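# Seat the rubber cord fully into the lid's groove

## Task

Push the rubber cord down into the lid's groove along its whole loop, so that it is seated all the way round.

## Robot and tools

Robot: two arms, left_arm (base at (-0.006, +0.350, +0.039) m) and right_arm (base at (+0.038, -0.350, +0.002) m). Each carries a five-finger hand: right_arm a right hand, left_arm a mirrored left hand. A post stands behind the arms and a camera stand sits between them just behind the bases. Do not hit either. Loose objects may get brief pushes from outside.

Frames: the scene frame has its origin at table-top height, midway between the nominal bases, with +z up, +x out over the table and left_arm toward +y. Reported hand poses (end_effector_position in metres, end_effector_quat_wxyz) are in each arm's own base frame. Fixed cameras and the table use the scene frame. Motion offsets use the axes of that arm's current Hand target.

Hand point: this point sits 0.05 m in front of the palm and 0.15 m along the fingers from the wrist face. +z runs along the straight fingers, +y out of the palm, and +x across the palm. On the right hand +x points away from the thumb; on the left hand it points toward the thumb. Straight fingers extend 0.06 to 0.07 m past the point and lie 0.06 m behind it along -y. A wrist bracket on the little-finger side can collide with things. Poses are followed loosely: expect rests 1 to 3 cm (up to 5 cm) off, mostly low. Each step, commanded orientation is clipped to within 40 degrees of the measured one. Hand target in a result is the last commanded pose after clipping, and the next offsets count from it.

Row layout (28 numbers, all in [-1, 1], always both arms): left dx, dy, dz, rx, ry, rz, then left little, ring, middle, index, thumb_bend, thumb_turn, force_limit, speed; then the same 14 for the right arm. Pose numbers are an offset, not a pose. They are measured from the Hand target at the start of the action, along its own axes. 1.0 equals 0.6 m of travel or 180 degrees, and rx, ry, rz form one rotation vector. Sending zeros for all six leaves an arm unchanged. Finger numbers are absolute targets: -1 is open or straight and +1 is closed. thumb_turn runs from -1 (beside the palm) to +1 (opposite the fingers). force_limit maps -1..+1 to about 0..10 N at the fingertip (0..15 N for the two thumb motors). speed rises from near zero at -1 to full at +0.48 and stays full above that. For a gentle grip use speed -0.94 or lower. To keep a hand unchanged, repeat the eight numbers of its last executed row. If it has none yet, send its hand_measured six values plus hand_force_limit and hand_speed.

execute_actions(actions, cameras): actions is a list of actions. Each action is a list of up to 15 rows, one per 1/30 s step, and a short list holds its last row until step 15. Every row in an action is an offset from that action's start pose, not from the previous row. A later action counts from the new Hand target, so repeating an offset moves the arm further. With an empty actions list it returns all camera images. Otherwise it returns only the ones named in cameras.

move(target, speed, blend, blocking, cameras): target is one 28-number row or a list of up to 15 rows. Every row is an offset from the Hand targets at the move's start, not from the previous row. speed is in m/s, from 0.002 to 4.3 (default 0.25), either one value or one per target. Turn rate is limited to twice that value in rad/s. blend is in metres, for rounding the corners at intermediate targets; 0 means stop at each one. The whole move is capped at 10 s. Paths do not avoid obstacles or the other arm. Faster moves stray more and hit harder, and aiming further past a contact presses harder. blocking=false returns after about 0.5 s while the move continues. The result adds a move: line with the ending (done, off_target, moving, held, fault) and any limits (paced means the pose was clipped; held means a check withheld steps).

wait(seconds): 0 to 3600; lets the scene run without new commands. stop(): brakes a running move. zoom_image(camera, region=[x0, y0, x1, y1]): region is in pixels of that camera's latest image, at most 504x504. show_instructions(): shows the reference pages. finished_scene(scene=1): ends the scene permanently.

Cameras: cam_head_left, cam_head_right, cam_high and cam_low (896x504, fixed), and cam_left_wrist and cam_right_wrist (672x504, fisheye, carried on the arms).

Result readings: hand_measured (motor positions on the command scale), hand_stopped_by (moving, target, force, stalled, fault) and hand_load_n (fingertip load, positive when something pushes the finger open) all list six values in motor order. A lost grip shows as hand_load_n falling to about 0. Joint torques are raw drive outputs, and joints 3 and 4 wrap at ±28 N m. To squeeze harder, raise force_limit and send a more-closed target. To loosen, send a more-open target. A stopped arm keeps pushing until it is commanded back past its hand point.

Avoid: drops, hard impacts, heavy pushes, and overloading the fingers. Any contact or pressing between the two hands or arms can end the scene in failure. Keep everything on the table. Also watch motor heat: a MOTOR HOT line appears at 85 °C, and at 100 °C the arm goes limp for 30 to 60 s. The goal must still be met after the robot lets go.

Each tool is called after "Call:" in YAML: its name, and indented under it one key for each argument.

Reference images:

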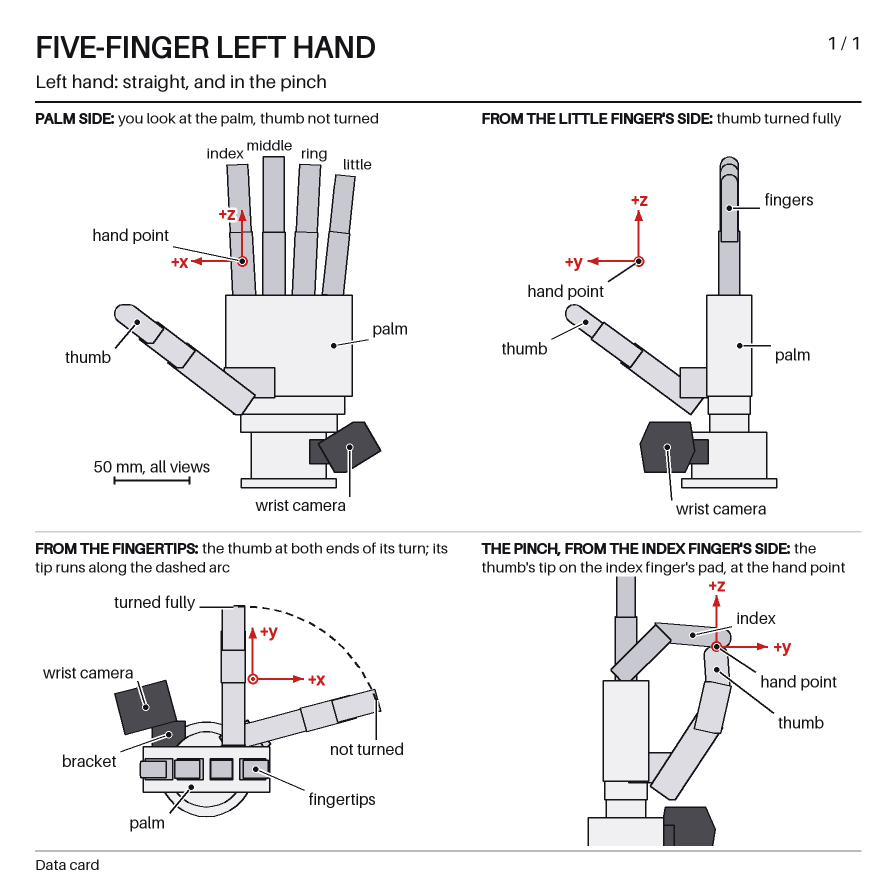

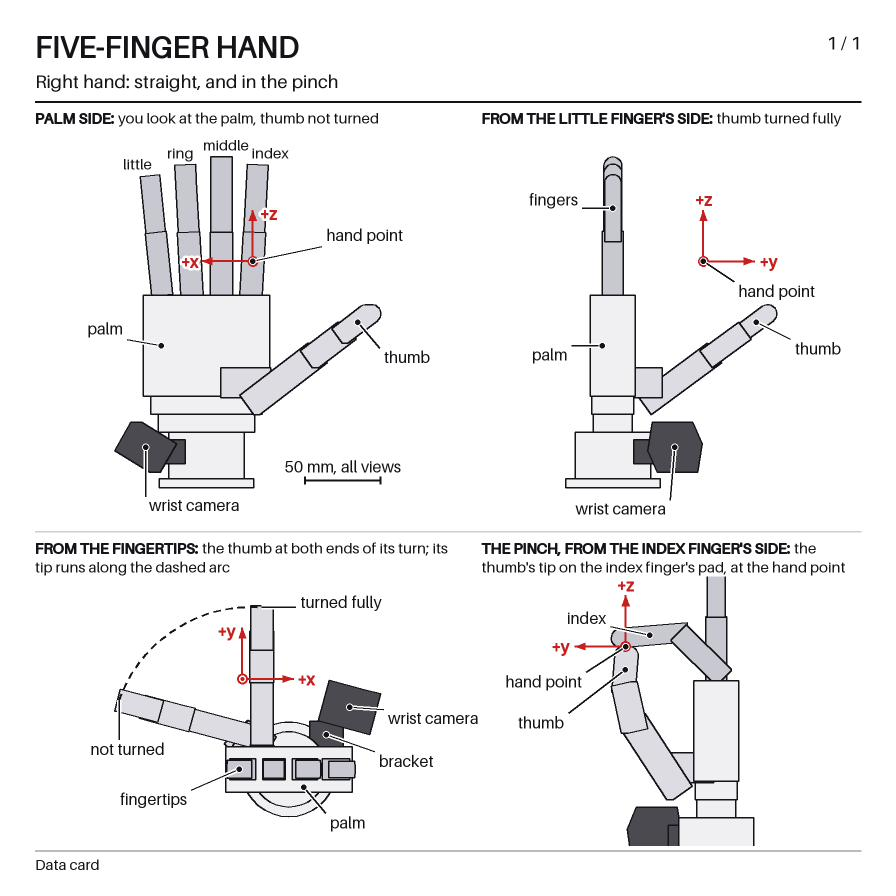

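## Session

Call:
execute_actions:
  actions: []

Scene clock: 0.00 s.
left_arm: end_effector_position=(+0.3943, +0.0575, +0.2408) hand_measured=(-1.000, -1.000, -1.000, -1.000, -1.000, -1.000) hand_load_n=(+0.0, +0.0, +0.0, +0.0, +0.0, +0.0) hand_stopped_by=(target, target, target, target, target, target) hand_force_limit=0.00 hand_speed=-0.80 end_effector_quat_wxyz=(+0.203, -0.041, +0.919, +0.336) | right_arm: end_effector_position=(+0.0863, +0.5361, +0.1739) hand_measured=(-1.000, -1.000, -1.000, -1.000, -1.000, -1.000) hand_load_n=(+0.0, +0.0, -0.5, +0.0, +0.0, +0.0) hand_stopped_by=(target, target, target, target, target, target) hand_force_limit=0.00 hand_speed=-0.80 end_effector_quat_wxyz=(-0.247, +0.681, -0.677, +0.131)
Joint positions: left_arm=[-0.299 1.335 1.095 -1.126 -0.786 1.268] | right_arm=[1.487 1.552 1.356 -1.141 0.52 1.42]
Joint velocities: within noise
Joint torques (N m): no reading
Motor temperatures (°C): left_arm=[29 28 27 27 25 26] | right_arm=[28 28 30 26 25 29]
Heat: left arm: hottest waist 29 °C; right arm: hottest elbow 30 °C.
Hand target: left_arm +0.4006, +0.0556, +0.2520; +0.217, -0.047, +0.917, +0.331 | right_arm +0.0870, +0.5445, +0.1869; -0.257, +0.677, -0.679, +0.122

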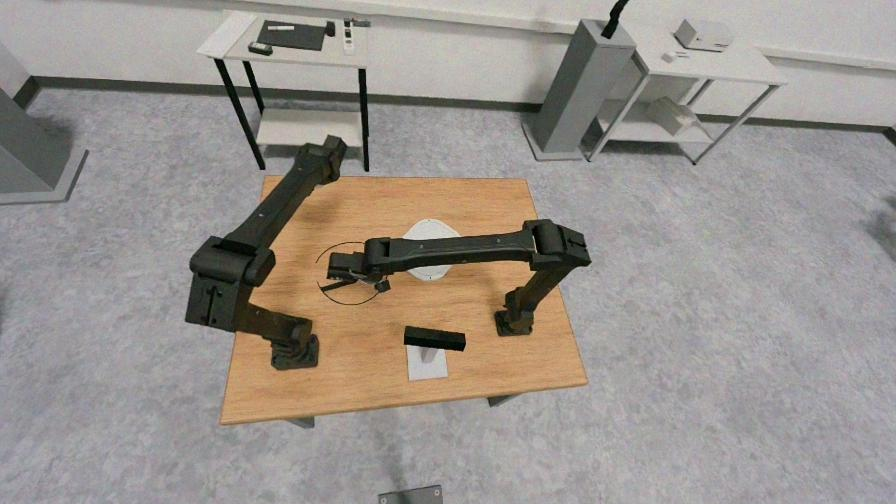

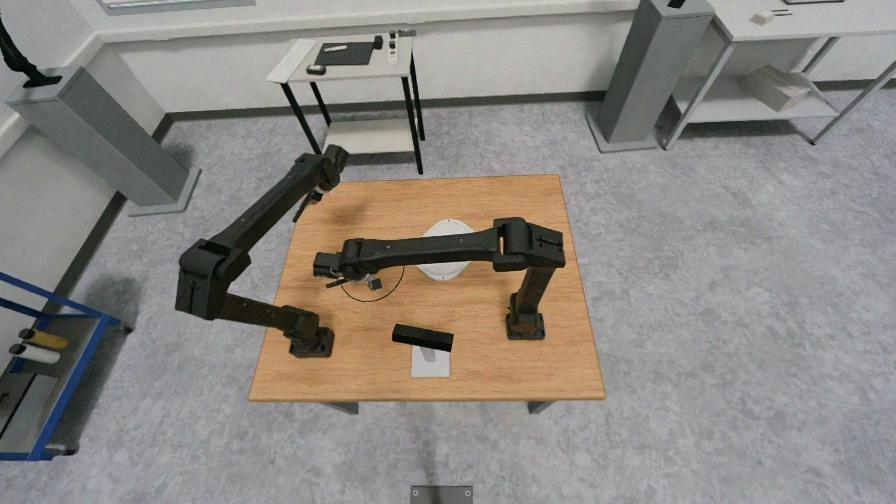

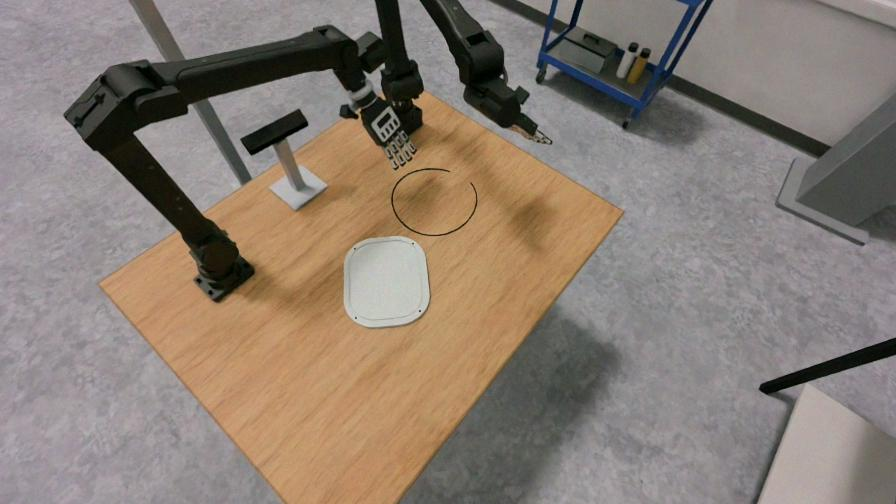

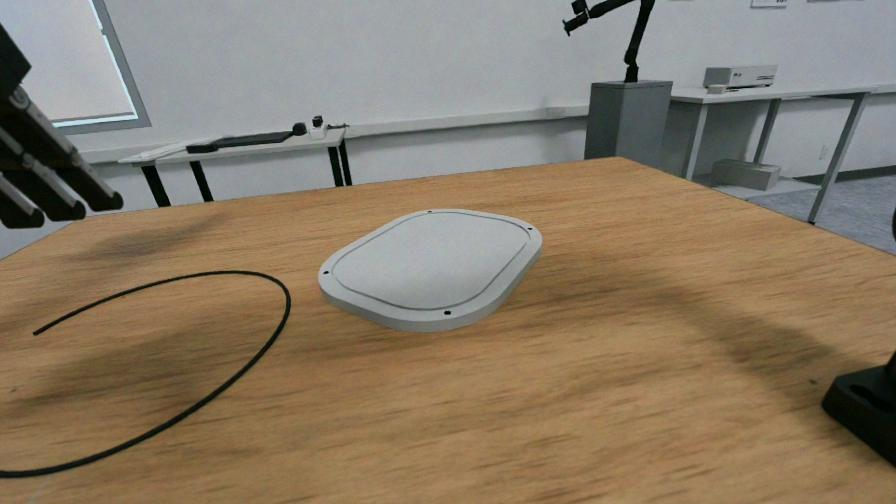

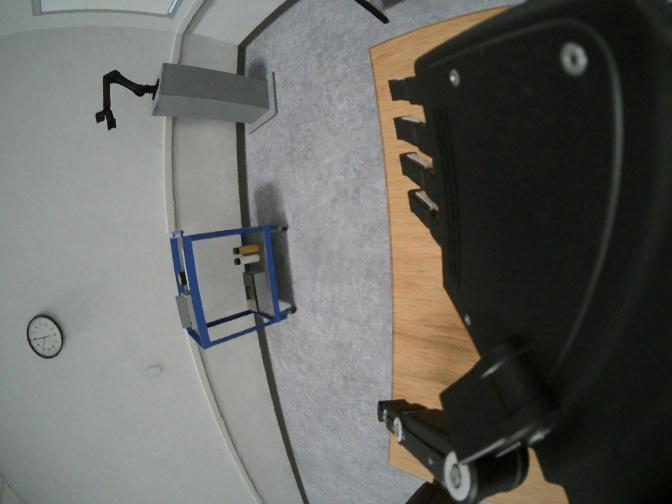

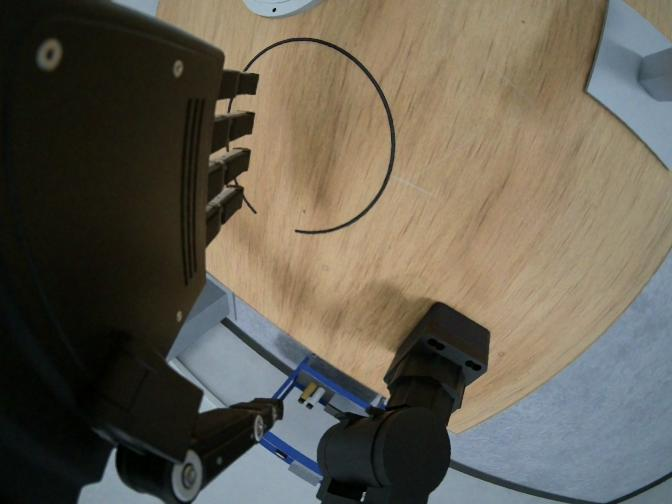

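Call:
zoom_image:
  camera: "cam_high"
  region: [320, 140, 500, 340]

Call:
zoom_image:
  camera: "cam_low"
  region: [300, 190, 560, 350]

Call:
zoom_image:
  camera: "cam_low"
  region: [0, 240, 320, 500]

Scaled by 2.520 from the camera's image (finer frame: 1280x720).

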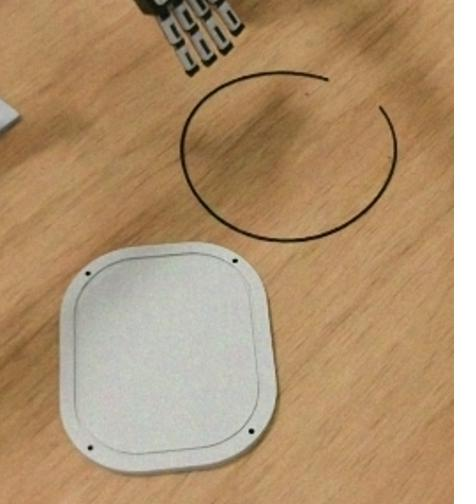

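Scaled by 1.938 from the camera's image (finer frame: 1280x720).

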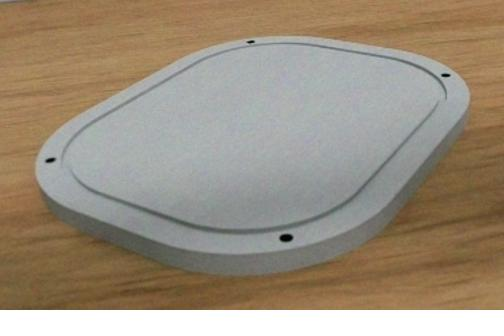

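Scaled by 1.575 from the camera's image (finer frame: 1280x720).

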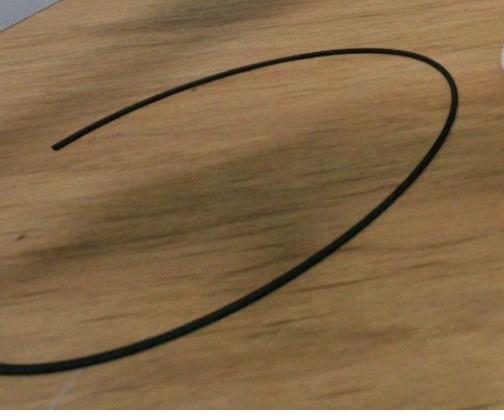

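Call:
move:
  target: [0,0,0,0,0,0,-1,-1,-1,-1,-1,-1,0,-0.8,0.2177,-0.1659,0.1474,0.0843,-0.3057,-0.3644,-1,-1,-1,-1,-1,-1,0,-0.8]
  speed: 0.15
  cameras: ["all"]

Scene clock: 148.80 s.
left_arm: end_effector_position=(+0.3943, +0.0575, +0.2408) hand_measured=(-1.000, -1.000, -1.000, -1.000, -1.000, -1.000) hand_load_n=(+0.0, +0.0, -0.5, +0.0, +0.0, +0.0) hand_stopped_by=(target, target, target, target, target, target) hand_force_limit=0.00 hand_speed=-0.80 end_effector_quat_wxyz=(+0.203, -0.041, +0.919, +0.336) | right_arm: end_effector_position=(+0.2195, +0.4257, +0.1399) hand_measured=(-1.000, -1.000, -1.000, -1.000, -1.000, -1.000) hand_load_n=(+0.0, +0.0, +0.0, +0.0, +0.0, +0.0) hand_stopped_by=(target, target, target, target, target, target) hand_force_limit=0.00 hand_speed=-0.80 end_effector_quat_wxyz=(-0.498, +0.867, -0.017, +0.005)
Joint positions: left_arm=[-0.299 1.335 1.095 -1.126 -0.786 1.268] | right_arm=[0.862 1.29 0.801 -0.155 -0.573 -0.377]
Joint torques (N m): left_arm=[0.56 -8.53 10.89 0.95 -0.65 0.03] | right_arm=[-1.14 -8.88 7.82 1.87 -0.47 -0.15]
Motor temperatures (°C): left_arm=[29 29 32 27 26 26] | right_arm=[28 29 37 26 25 28]
Heat: left arm: hottest elbow 32 °C; right arm: hottest elbow 37 °C.
Hand target: left_arm +0.4006, +0.0556, +0.2520; +0.217, -0.047, +0.917, +0.331 | right_arm +0.2241, +0.4272, +0.1399; -0.500, +0.866, -0.014, +0.009
Off the commanded pose: left_arm 0.013 m, 2 deg | right_arm 0.005 m, 1 deg.
move: done
cam_right_wrist: T_world_to_cam=[[0.20086, -0.52135, -0.82937, 0.29153], [-0.86702, -0.4887, 0.09722, 0.38708], [-0.456, 0.69955, -0.55018, -0.00664]] pos_world=[0.27402, 0.3458, 0.2005]

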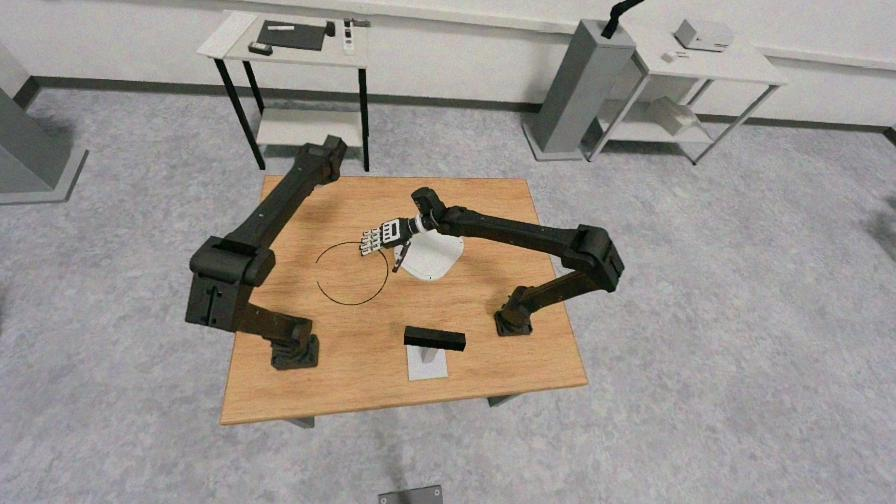

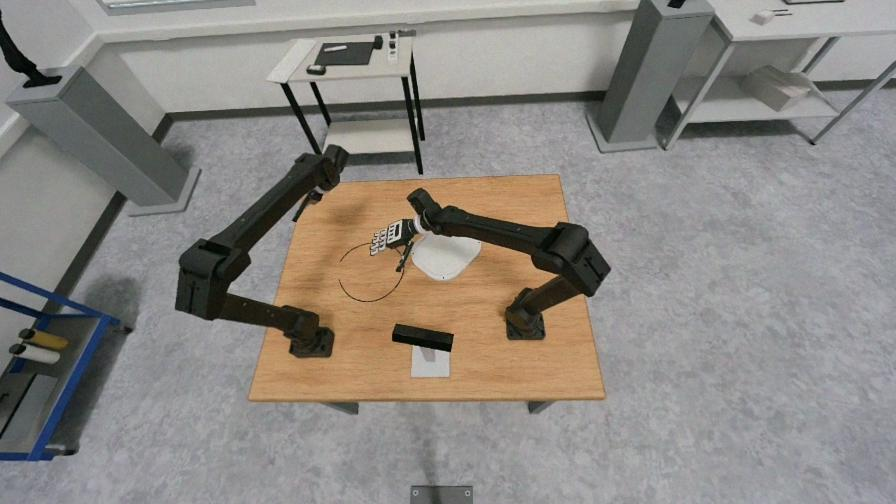

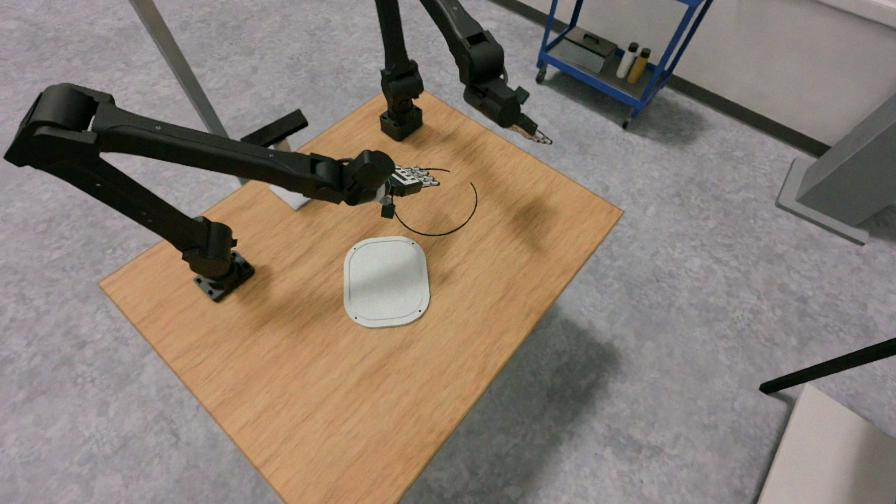

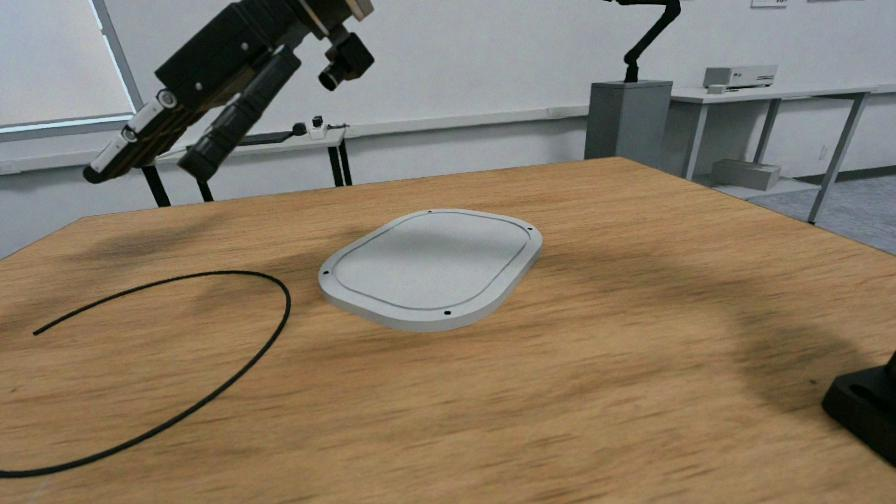

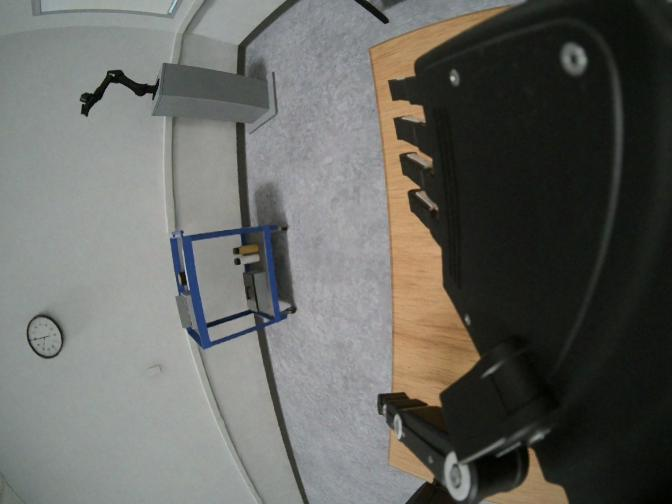

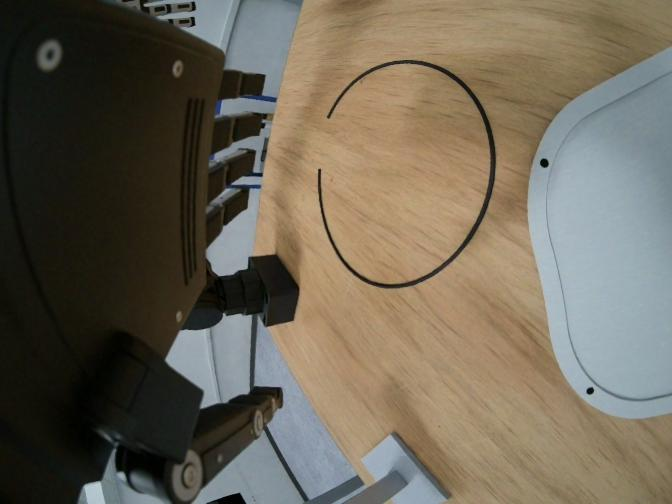

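Call:
move:
  target: [0,0,0,0,0,0,-1,-1,-1,-1,-1,-1,0,-0.8,0.0202,0.088,0.0477,0.0833,0,0,1,1,0,0,-0.3,1,0,-0.5]
  speed: 0.08
  cameras: ["cam_right_wrist","cam_high","cam_low"]

Scene clock: 188.10 s.
left_arm: end_effector_position=(+0.3943, +0.0575, +0.2408) hand_measured=(-1.000, -1.000, -1.000, -1.000, -1.000, -1.000) hand_load_n=(+0.0, +0.0, +0.0, +0.0, +0.0, +0.0) hand_stopped_by=(target, target, target, target, target, target) hand_force_limit=0.00 hand_speed=-0.80 end_effector_quat_wxyz=(+0.203, -0.041, +0.919, +0.336) | right_arm: end_effector_position=(+0.2331, +0.4263, +0.0801) hand_measured=(+1.000, +1.000, +0.000, +0.000, -0.300, +1.000) hand_load_n=(+0.5, +0.0, +0.0, +0.0, +0.0, +0.0) hand_stopped_by=(target, target, target, target, target, target) hand_force_limit=0.00 hand_speed=-0.50 end_effector_quat_wxyz=(-0.606, +0.795, -0.009, +0.009)
Joint positions: left_arm=[-0.299 1.335 1.095 -1.126 -0.786 1.268] | right_arm=[0.777 1.478 0.585 0.527 -0.733 -0.254]
Joint torques (N m): left_arm=[0.97 -8.88 10.88 0.8 -0.66 0.07] | right_arm=[-1.32 -9.58 5.46 2.39 -0.4 -0.02]
Heat: left arm: hottest elbow 32 °C; right arm: hottest elbow 37 °C.
Hand target: left_arm +0.4006, +0.0556, +0.2520; +0.217, -0.047, +0.917, +0.331 | right_arm +0.2362, +0.4252, +0.0798; -0.609, +0.793, -0.013, +0.010
Off the commanded pose: left_arm 0.013 m, 2 deg | right_arm 0.003 m, 1 deg.
move: done
cam_right_wrist: T_world_to_cam=[[0.22031, -0.29088, -0.93105, 0.14475], [-0.86366, -0.50183, -0.04758, 0.42145], [-0.45339, 0.81459, -0.36178, -0.09853]] pos_world=[0.28743, 0.33386, 0.11917]
Images, in order (width x height): cam_high 896x504, cam_low 896x504, cam_right_wrist 672x504.

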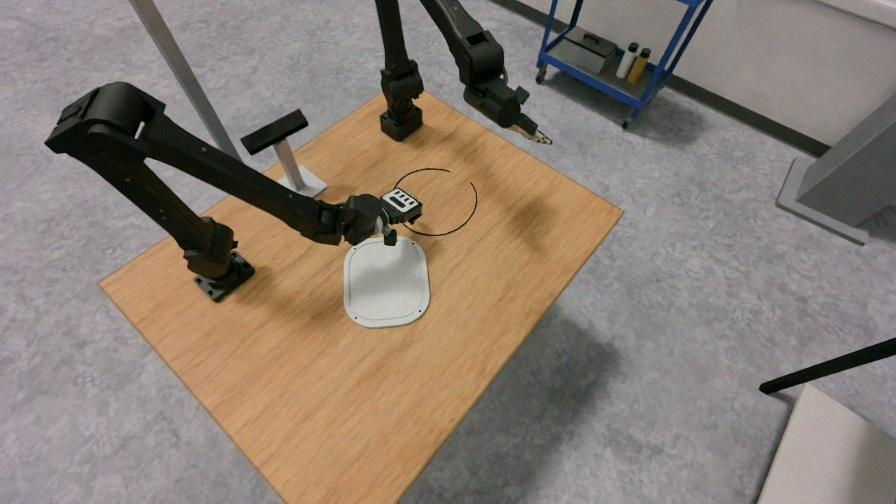

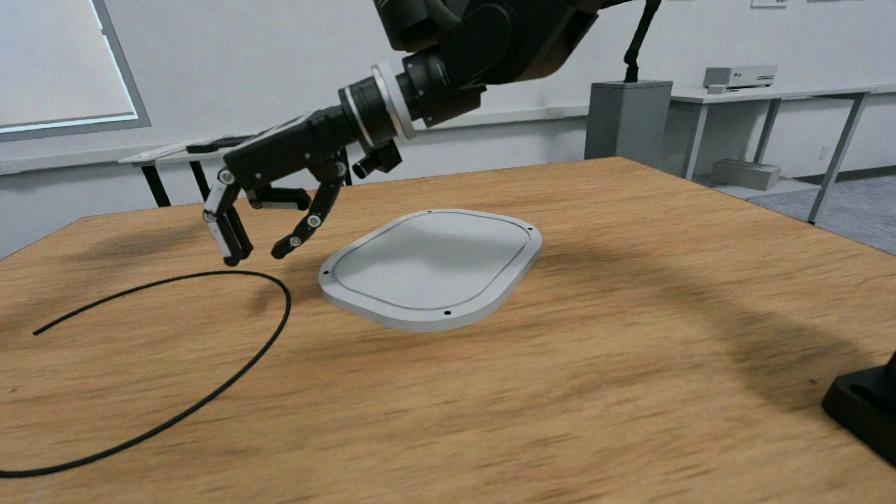

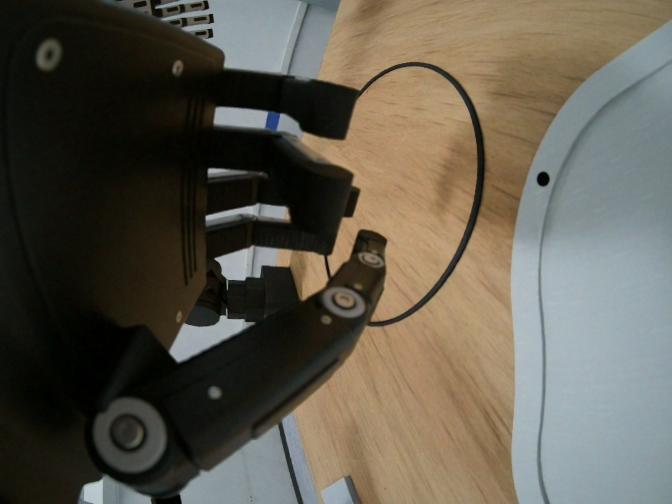

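Call:
zoom_image:
  camera: "cam_low"
  region: [160, 120, 460, 340]

Call:
zoom_image:
  camera: "cam_right_wrist"
  region: [180, 40, 520, 360]

Scaled by 1.680 from the camera's image (finer frame: 1280x720).

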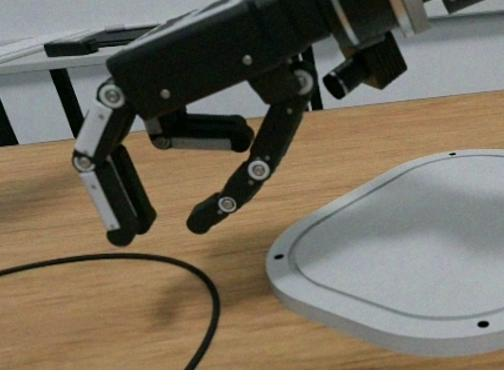

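Scaled by 1.482 from the camera's image (finer frame: 960x720).

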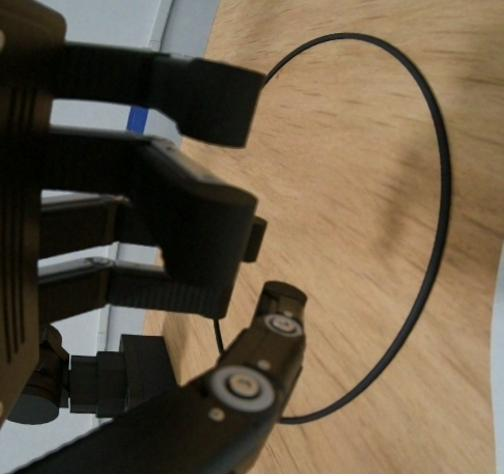

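Call:
move:
  target: [0,0,0,0,0,0,-1,-1,-1,-1,-1,-1,0,-0.8,0,0.0763,0.005,0,0,0,1,1,0,0,-0.3,1,0,-0.5]
  speed: 0.05
  cameras: ["cam_right_wrist","cam_low"]

Call:
zoom_image:
  camera: "cam_low"
  region: [160, 180, 360, 340]

Call:
zoom_image:
  camera: "cam_right_wrist"
  region: [280, 160, 520, 360]

Scene clock: 203.53 s.
left_arm: end_effector_position=(+0.3943, +0.0575, +0.2408) hand_measured=(-1.000, -1.000, -1.000, -1.000, -1.000, -1.000) hand_load_n=(+0.0, +0.0, +0.0, +0.0, +0.0, +0.0) hand_stopped_by=(target, target, target, target, target, target) hand_force_limit=0.00 hand_speed=-0.80 end_effector_quat_wxyz=(+0.203, -0.041, +0.919, +0.336) | right_arm: end_effector_position=(+0.2328, +0.4181, +0.0358) hand_measured=(+1.000, +1.000, +0.000, +0.000, -0.300, +1.000) hand_load_n=(+0.0, +0.0, +0.0, +0.0, +0.0, +0.0) hand_stopped_by=(target, target, target, target, target, target) hand_force_limit=0.00 hand_speed=-0.50 end_effector_quat_wxyz=(-0.606, +0.795, -0.013, +0.007)
Joint positions: left_arm=[-0.299 1.335 1.095 -1.126 -0.786 1.268] | right_arm=[0.76 1.608 0.541 0.697 -0.749 -0.253]
Joint torques (N m): left_arm=[0.32 -8.53 10.97 0.85 -0.69 0.05] | right_arm=[-1.38 -10.17 4.36 2.41 -0.4 -0.09]
Heat: left arm: hottest elbow 32 °C; right arm: hottest elbow 36 °C.
Hand target: left_arm +0.4006, +0.0556, +0.2520; +0.217, -0.047, +0.917, +0.331 | right_arm +0.2359, +0.4163, +0.0350; -0.609, +0.793, -0.013, +0.011
Off the commanded pose: left_arm 0.013 m, 2 deg | right_arm 0.004 m, 1 deg.
move: done
cam_right_wrist: T_world_to_cam=[[0.21272, -0.2901, -0.93306, 0.10274], [-0.865, -0.50003, -0.04173, 0.41421], [-0.45445, 0.81597, -0.3573, -0.1085]] pos_world=[0.28713, 0.32546, 0.07438]
Images, in order (width x height): cam_low 896x504, cam_right_wrist 672x504.

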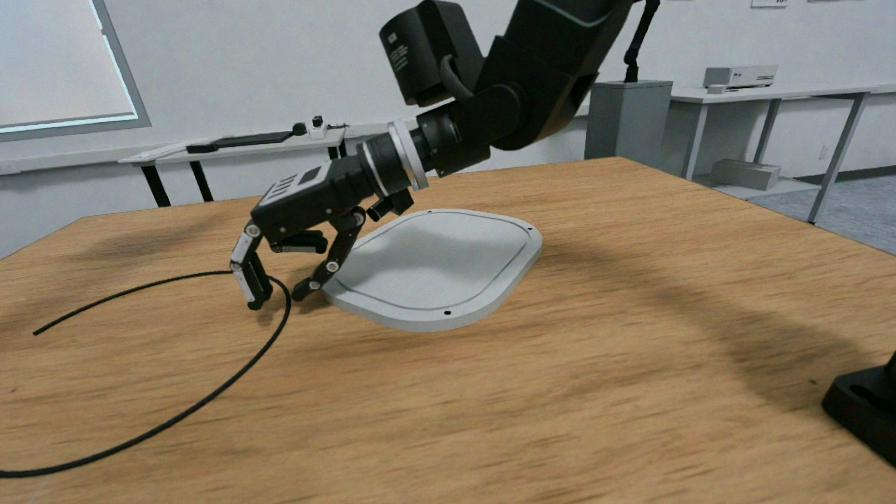

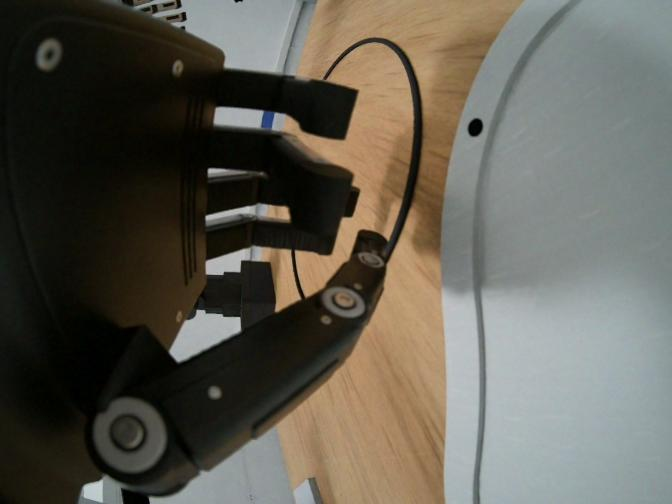

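Scaled by 2.520 from the camera's image (finer frame: 1280x720).

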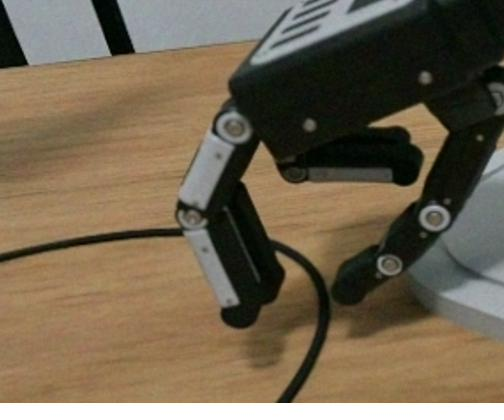

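Scaled by 2.100 from the camera's image (finer frame: 960x720).

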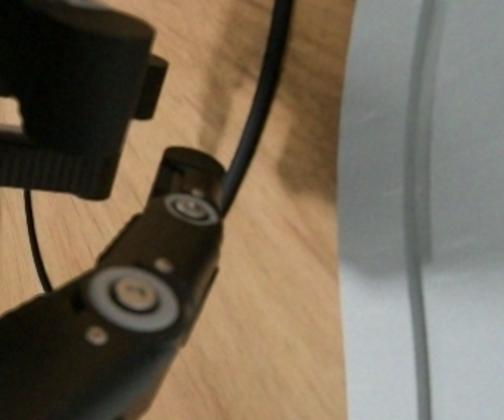

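Call:
move:
  target: [0,0,0,0,0,0,-1,-1,-1,-1,-1,-1,0,-0.8,0,0.031,0.0245,0,0,0,1,1,0,0,-0.3,1,0,-0.5]
  speed: 0.04
  cameras: ["cam_right_wrist","cam_low"]

Call:
zoom_image:
  camera: "cam_low"
  region: [160, 200, 360, 360]

Call:
zoom_image:
  camera: "cam_right_wrist"
  region: [280, 160, 520, 360]

Scene clock: 228.93 s.
left_arm: end_effector_position=(+0.3943, +0.0575, +0.2408) hand_measured=(-1.000, -1.000, -1.000, -1.000, -1.000, -1.000) hand_load_n=(+0.0, +0.0, +0.0, +0.0, +0.5, +0.0) hand_stopped_by=(target, target, target, target, target, target) hand_force_limit=0.00 hand_speed=-0.80 end_effector_quat_wxyz=(+0.203, -0.041, +0.919, +0.336) | right_arm: end_effector_position=(+0.2363, +0.4208, +0.0148) hand_measured=(+1.000, +1.000, +0.000, +0.000, -0.300, +1.000) hand_load_n=(+0.0, +0.0, +0.0, +0.0, +0.0, +0.0) hand_stopped_by=(target, target, target, target, target, target) hand_force_limit=0.00 hand_speed=-0.50 end_effector_quat_wxyz=(-0.607, +0.794, -0.015, +0.011)
Joint positions: left_arm=[-0.299 1.335 1.095 -1.126 -0.786 1.268] | right_arm=[0.762 1.689 0.541 0.785 -0.739 -0.25]
Joint torques (N m): left_arm=[0.85 -9.35 10.82 0.92 -0.67 0] | right_arm=[-0.21 -9.93 4.62 2.25 -0.17 -0.02]
Heat: left arm: hottest elbow 32 °C; right arm: hottest elbow 34 °C.
Hand target: left_arm +0.4006, +0.0556, +0.2520; +0.217, -0.047, +0.917, +0.331 | right_arm +0.2362, +0.4257, +0.0131; -0.609, +0.793, -0.013, +0.010
Off the commanded pose: left_arm 0.013 m, 2 deg | right_arm 0.005 m, 0 deg.
move: done
cam_right_wrist: T_world_to_cam=[[0.21494, -0.29012, -0.93254, 0.08266], [-0.86913, -0.49233, -0.04715, 0.41565], [-0.44544, 0.82063, -0.35798, -0.12069]] pos_world=[0.28973, 0.32766, 0.05347]
Images, in order (width x height): cam_low 896x504, cam_right_wrist 672x504.

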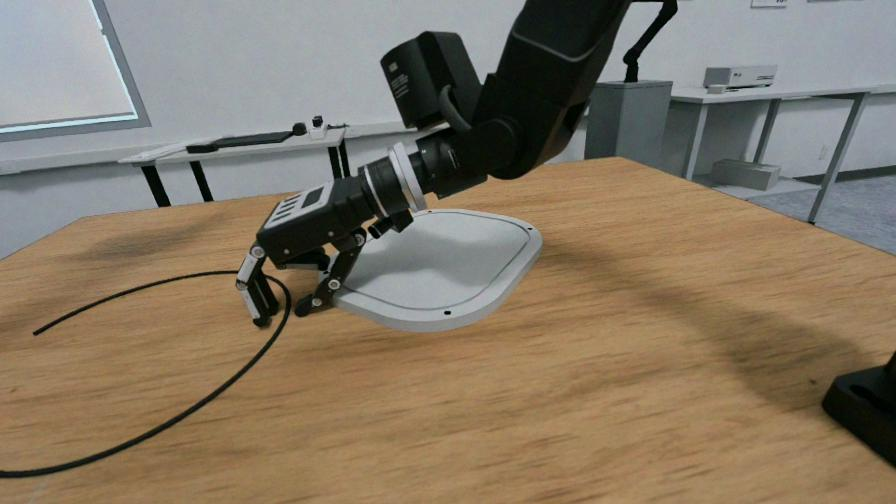

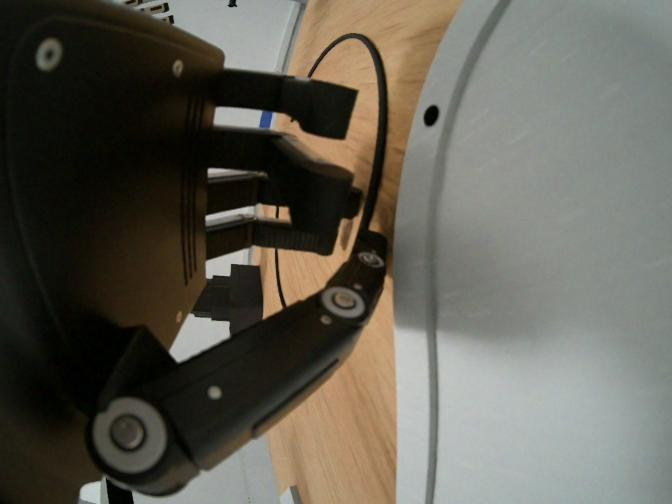

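Scaled by 2.520 from the camera's image (finer frame: 1280x720).

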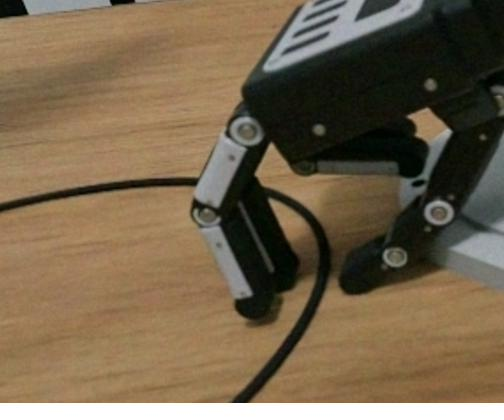

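Scaled by 2.100 from the camera's image (finer frame: 960x720).

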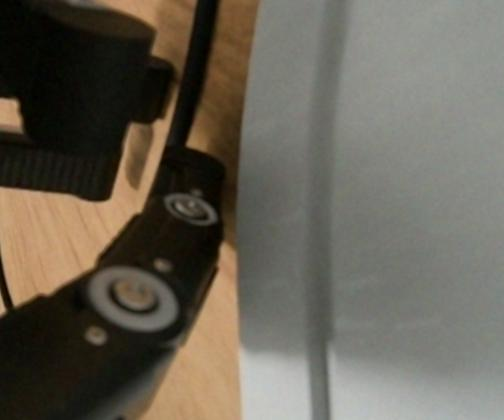

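Call:
move:
  target: [0,0,0,0,0,0,-1,-1,-1,-1,-1,-1,0,-0.8,0,0.0088,0.0093,0,0,0,1,1,0,0,-0.3,1,0,-0.5]
  speed: 0.03
  cameras: ["cam_right_wrist","cam_low"]

Call:
zoom_image:
  camera: "cam_low"
  region: [200, 220, 360, 360]

Call:
zoom_image:
  camera: "cam_right_wrist"
  region: [280, 160, 440, 290]

Scene clock: 237.27 s.
left_arm: end_effector_position=(+0.3943, +0.0575, +0.2408) hand_measured=(-1.000, -1.000, -1.000, -1.000, -1.000, -1.000) hand_load_n=(+0.0, +0.0, +0.0, +0.0, +0.0, +0.0) hand_stopped_by=(target, target, target, target, target, target) hand_force_limit=0.00 hand_speed=-0.80 end_effector_quat_wxyz=(+0.203, -0.041, +0.919, +0.336) | right_arm: end_effector_position=(+0.2349, +0.4244, +0.0139) hand_measured=(+1.000, +1.000, +0.000, +0.000, -0.300, +1.000) hand_load_n=(+0.0, +0.0, -2.0, +0.0, +0.0, +0.0) hand_stopped_by=(target, target, target, target, target, target) hand_force_limit=0.00 hand_speed=-0.50 end_effector_quat_wxyz=(-0.612, +0.791, -0.012, +0.012)
Joint positions: left_arm=[-0.299 1.335 1.095 -1.126 -0.786 1.268] | right_arm=[0.769 1.704 0.541 0.817 -0.736 -0.241]
Joint torques (N m): left_arm=[0.15 -9.05 11.15 0.7 -0.68 0.02] | right_arm=[-0.15 -8.94 4.96 1.87 0.02 -0.09]
Heat: left arm: hottest elbow 32 °C; right arm: hottest elbow 34 °C.
Hand target: left_arm +0.4006, +0.0556, +0.2520; +0.217, -0.047, +0.917, +0.331 | right_arm +0.2363, +0.4297, +0.0066; -0.609, +0.793, -0.013, +0.010
Off the commanded pose: left_arm 0.013 m, 2 deg | right_arm 0.009 m, 0 deg.
move: done
cam_right_wrist: T_world_to_cam=[[0.21921, -0.27861, -0.93505, 0.0773], [-0.86758, -0.49412, -0.05616, 0.41667], [-0.44638, 0.82354, -0.35003, -0.12573]] pos_world=[0.28843, 0.33096, 0.05167]
Images, in order (width x height): cam_low 896x504, cam_right_wrist 672x504.

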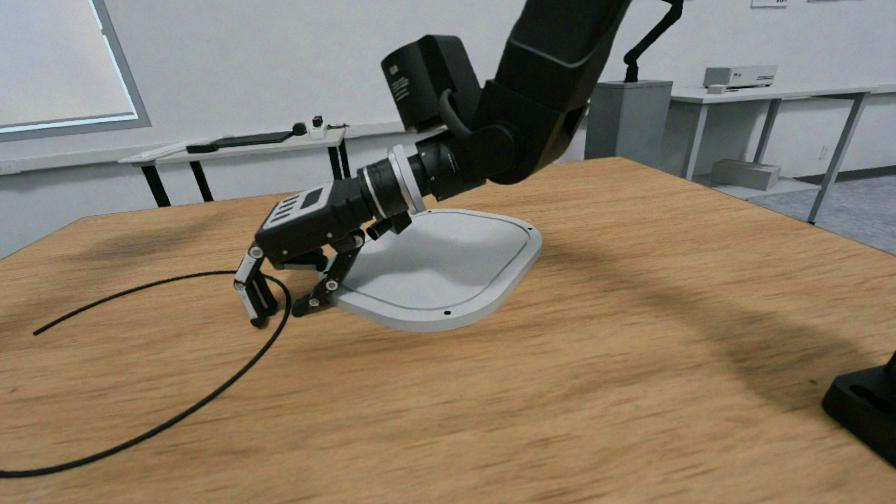

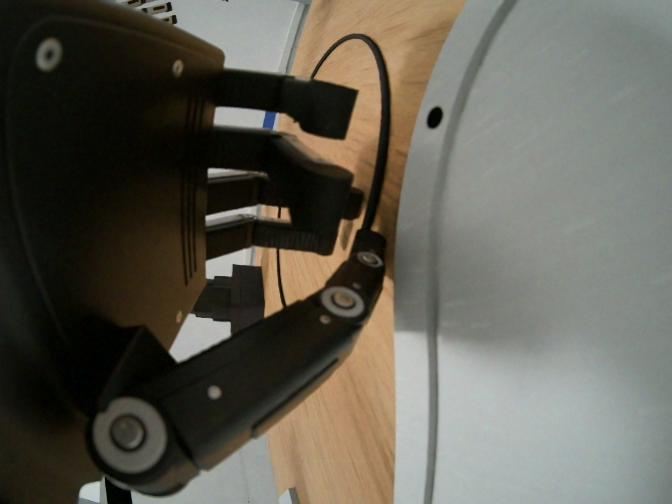

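Scaled by 3.150 from the camera's image (finer frame: 1280x720).

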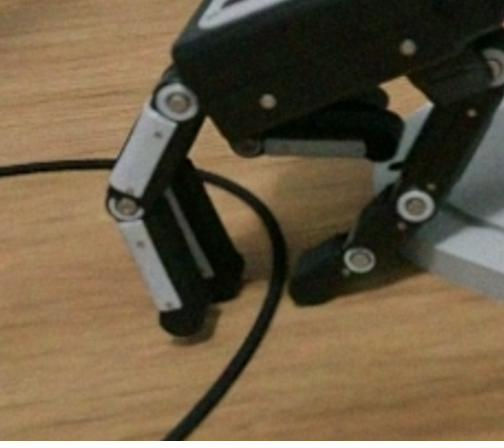

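Scaled by 3.150 from the camera's image (finer frame: 960x720).

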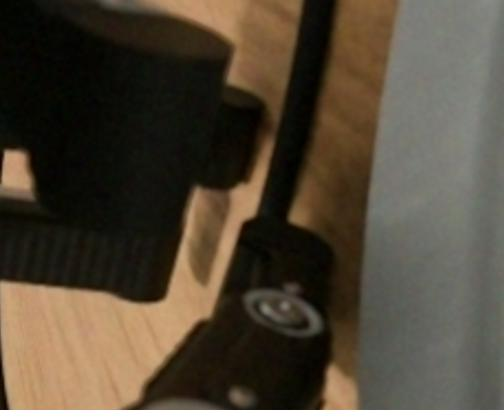

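Call:
move:
  target: [0,0,0,0,0,0,-1,-1,-1,-1,-1,-1,0,-0.8,0,-0.0055,-0.001,0,0,0,1,1,0.4,0.4,-0.3,1,-0.4,-0.9]
  speed: 0.03
  cameras: ["cam_right_wrist","cam_low"]

Call:
zoom_image:
  camera: "cam_low"
  region: [200, 220, 360, 360]

Call:
zoom_image:
  camera: "cam_right_wrist"
  region: [280, 160, 440, 290]

Scene clock: 246.13 s.
left_arm: end_effector_position=(+0.3943, +0.0575, +0.2408) hand_measured=(-1.000, -1.000, -1.000, -1.000, -1.000, -1.000) hand_load_n=(+0.0, +0.0, +0.0, +0.0, +0.0, -0.5) hand_stopped_by=(target, target, target, target, target, target) hand_force_limit=0.00 hand_speed=-0.80 end_effector_quat_wxyz=(+0.203, -0.041, +0.919, +0.336) | right_arm: end_effector_position=(+0.2357, +0.4258, +0.0141) hand_measured=(+1.000, +1.000, +0.260, +0.344, -0.300, +1.000) hand_load_n=(+0.0, +0.0, +3.0, +3.0, +0.0, +0.0) hand_stopped_by=(target, target, force, force, target, target) hand_force_limit=-0.40 hand_speed=-0.90 end_effector_quat_wxyz=(-0.612, +0.791, -0.013, +0.014)
Joint positions: left_arm=[-0.299 1.335 1.095 -1.126 -0.786 1.268] | right_arm=[0.772 1.705 0.544 0.817 -0.731 -0.241]
Joint torques (N m): left_arm=[0.44 -8.53 10.91 0.91 -0.7 0] | right_arm=[-0.38 -9.99 4.9 1.39 -0.18 -0.08]
Heat: left arm: hottest elbow 32 °C; right arm: hottest elbow 34 °C.
Hand target: left_arm +0.4006, +0.0556, +0.2520; +0.217, -0.047, +0.917, +0.331 | right_arm +0.2364, +0.4300, +0.0100; -0.609, +0.793, -0.013, +0.011
Off the commanded pose: left_arm 0.013 m, 2 deg | right_arm 0.006 m, 1 deg.
move: done
cam_right_wrist: T_world_to_cam=[[0.22097, -0.27931, -0.93443, 0.07761], [-0.86877, -0.49175, -0.05846, 0.41731], [-0.44317, 0.82473, -0.35132, -0.12765]] pos_world=[0.28883, 0.33216, 0.05207]
Images, in order (width x height): cam_low 896x504, cam_right_wrist 672x504.

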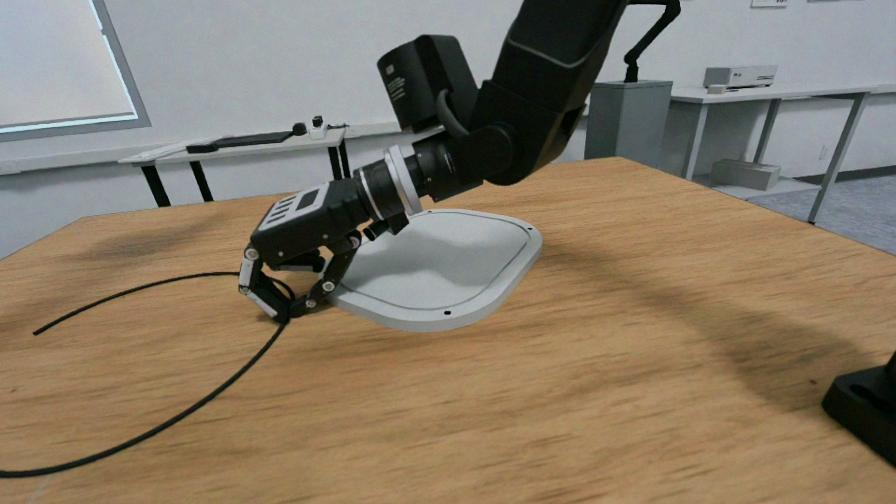

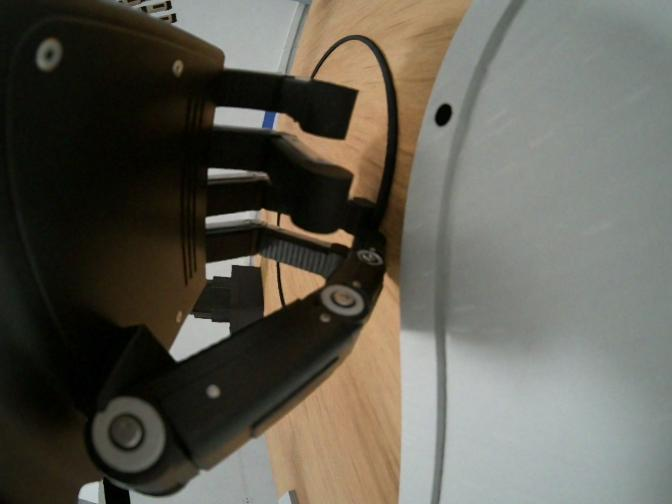

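Scaled by 3.150 from the camera's image (finer frame: 1280x720).

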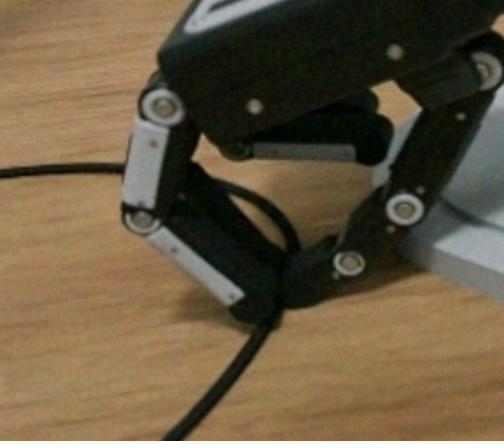

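Scaled by 3.150 from the camera's image (finer frame: 960x720).

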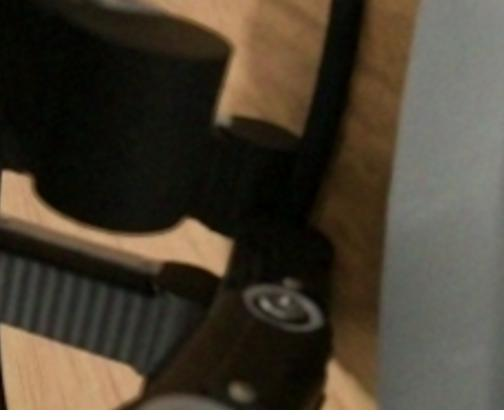

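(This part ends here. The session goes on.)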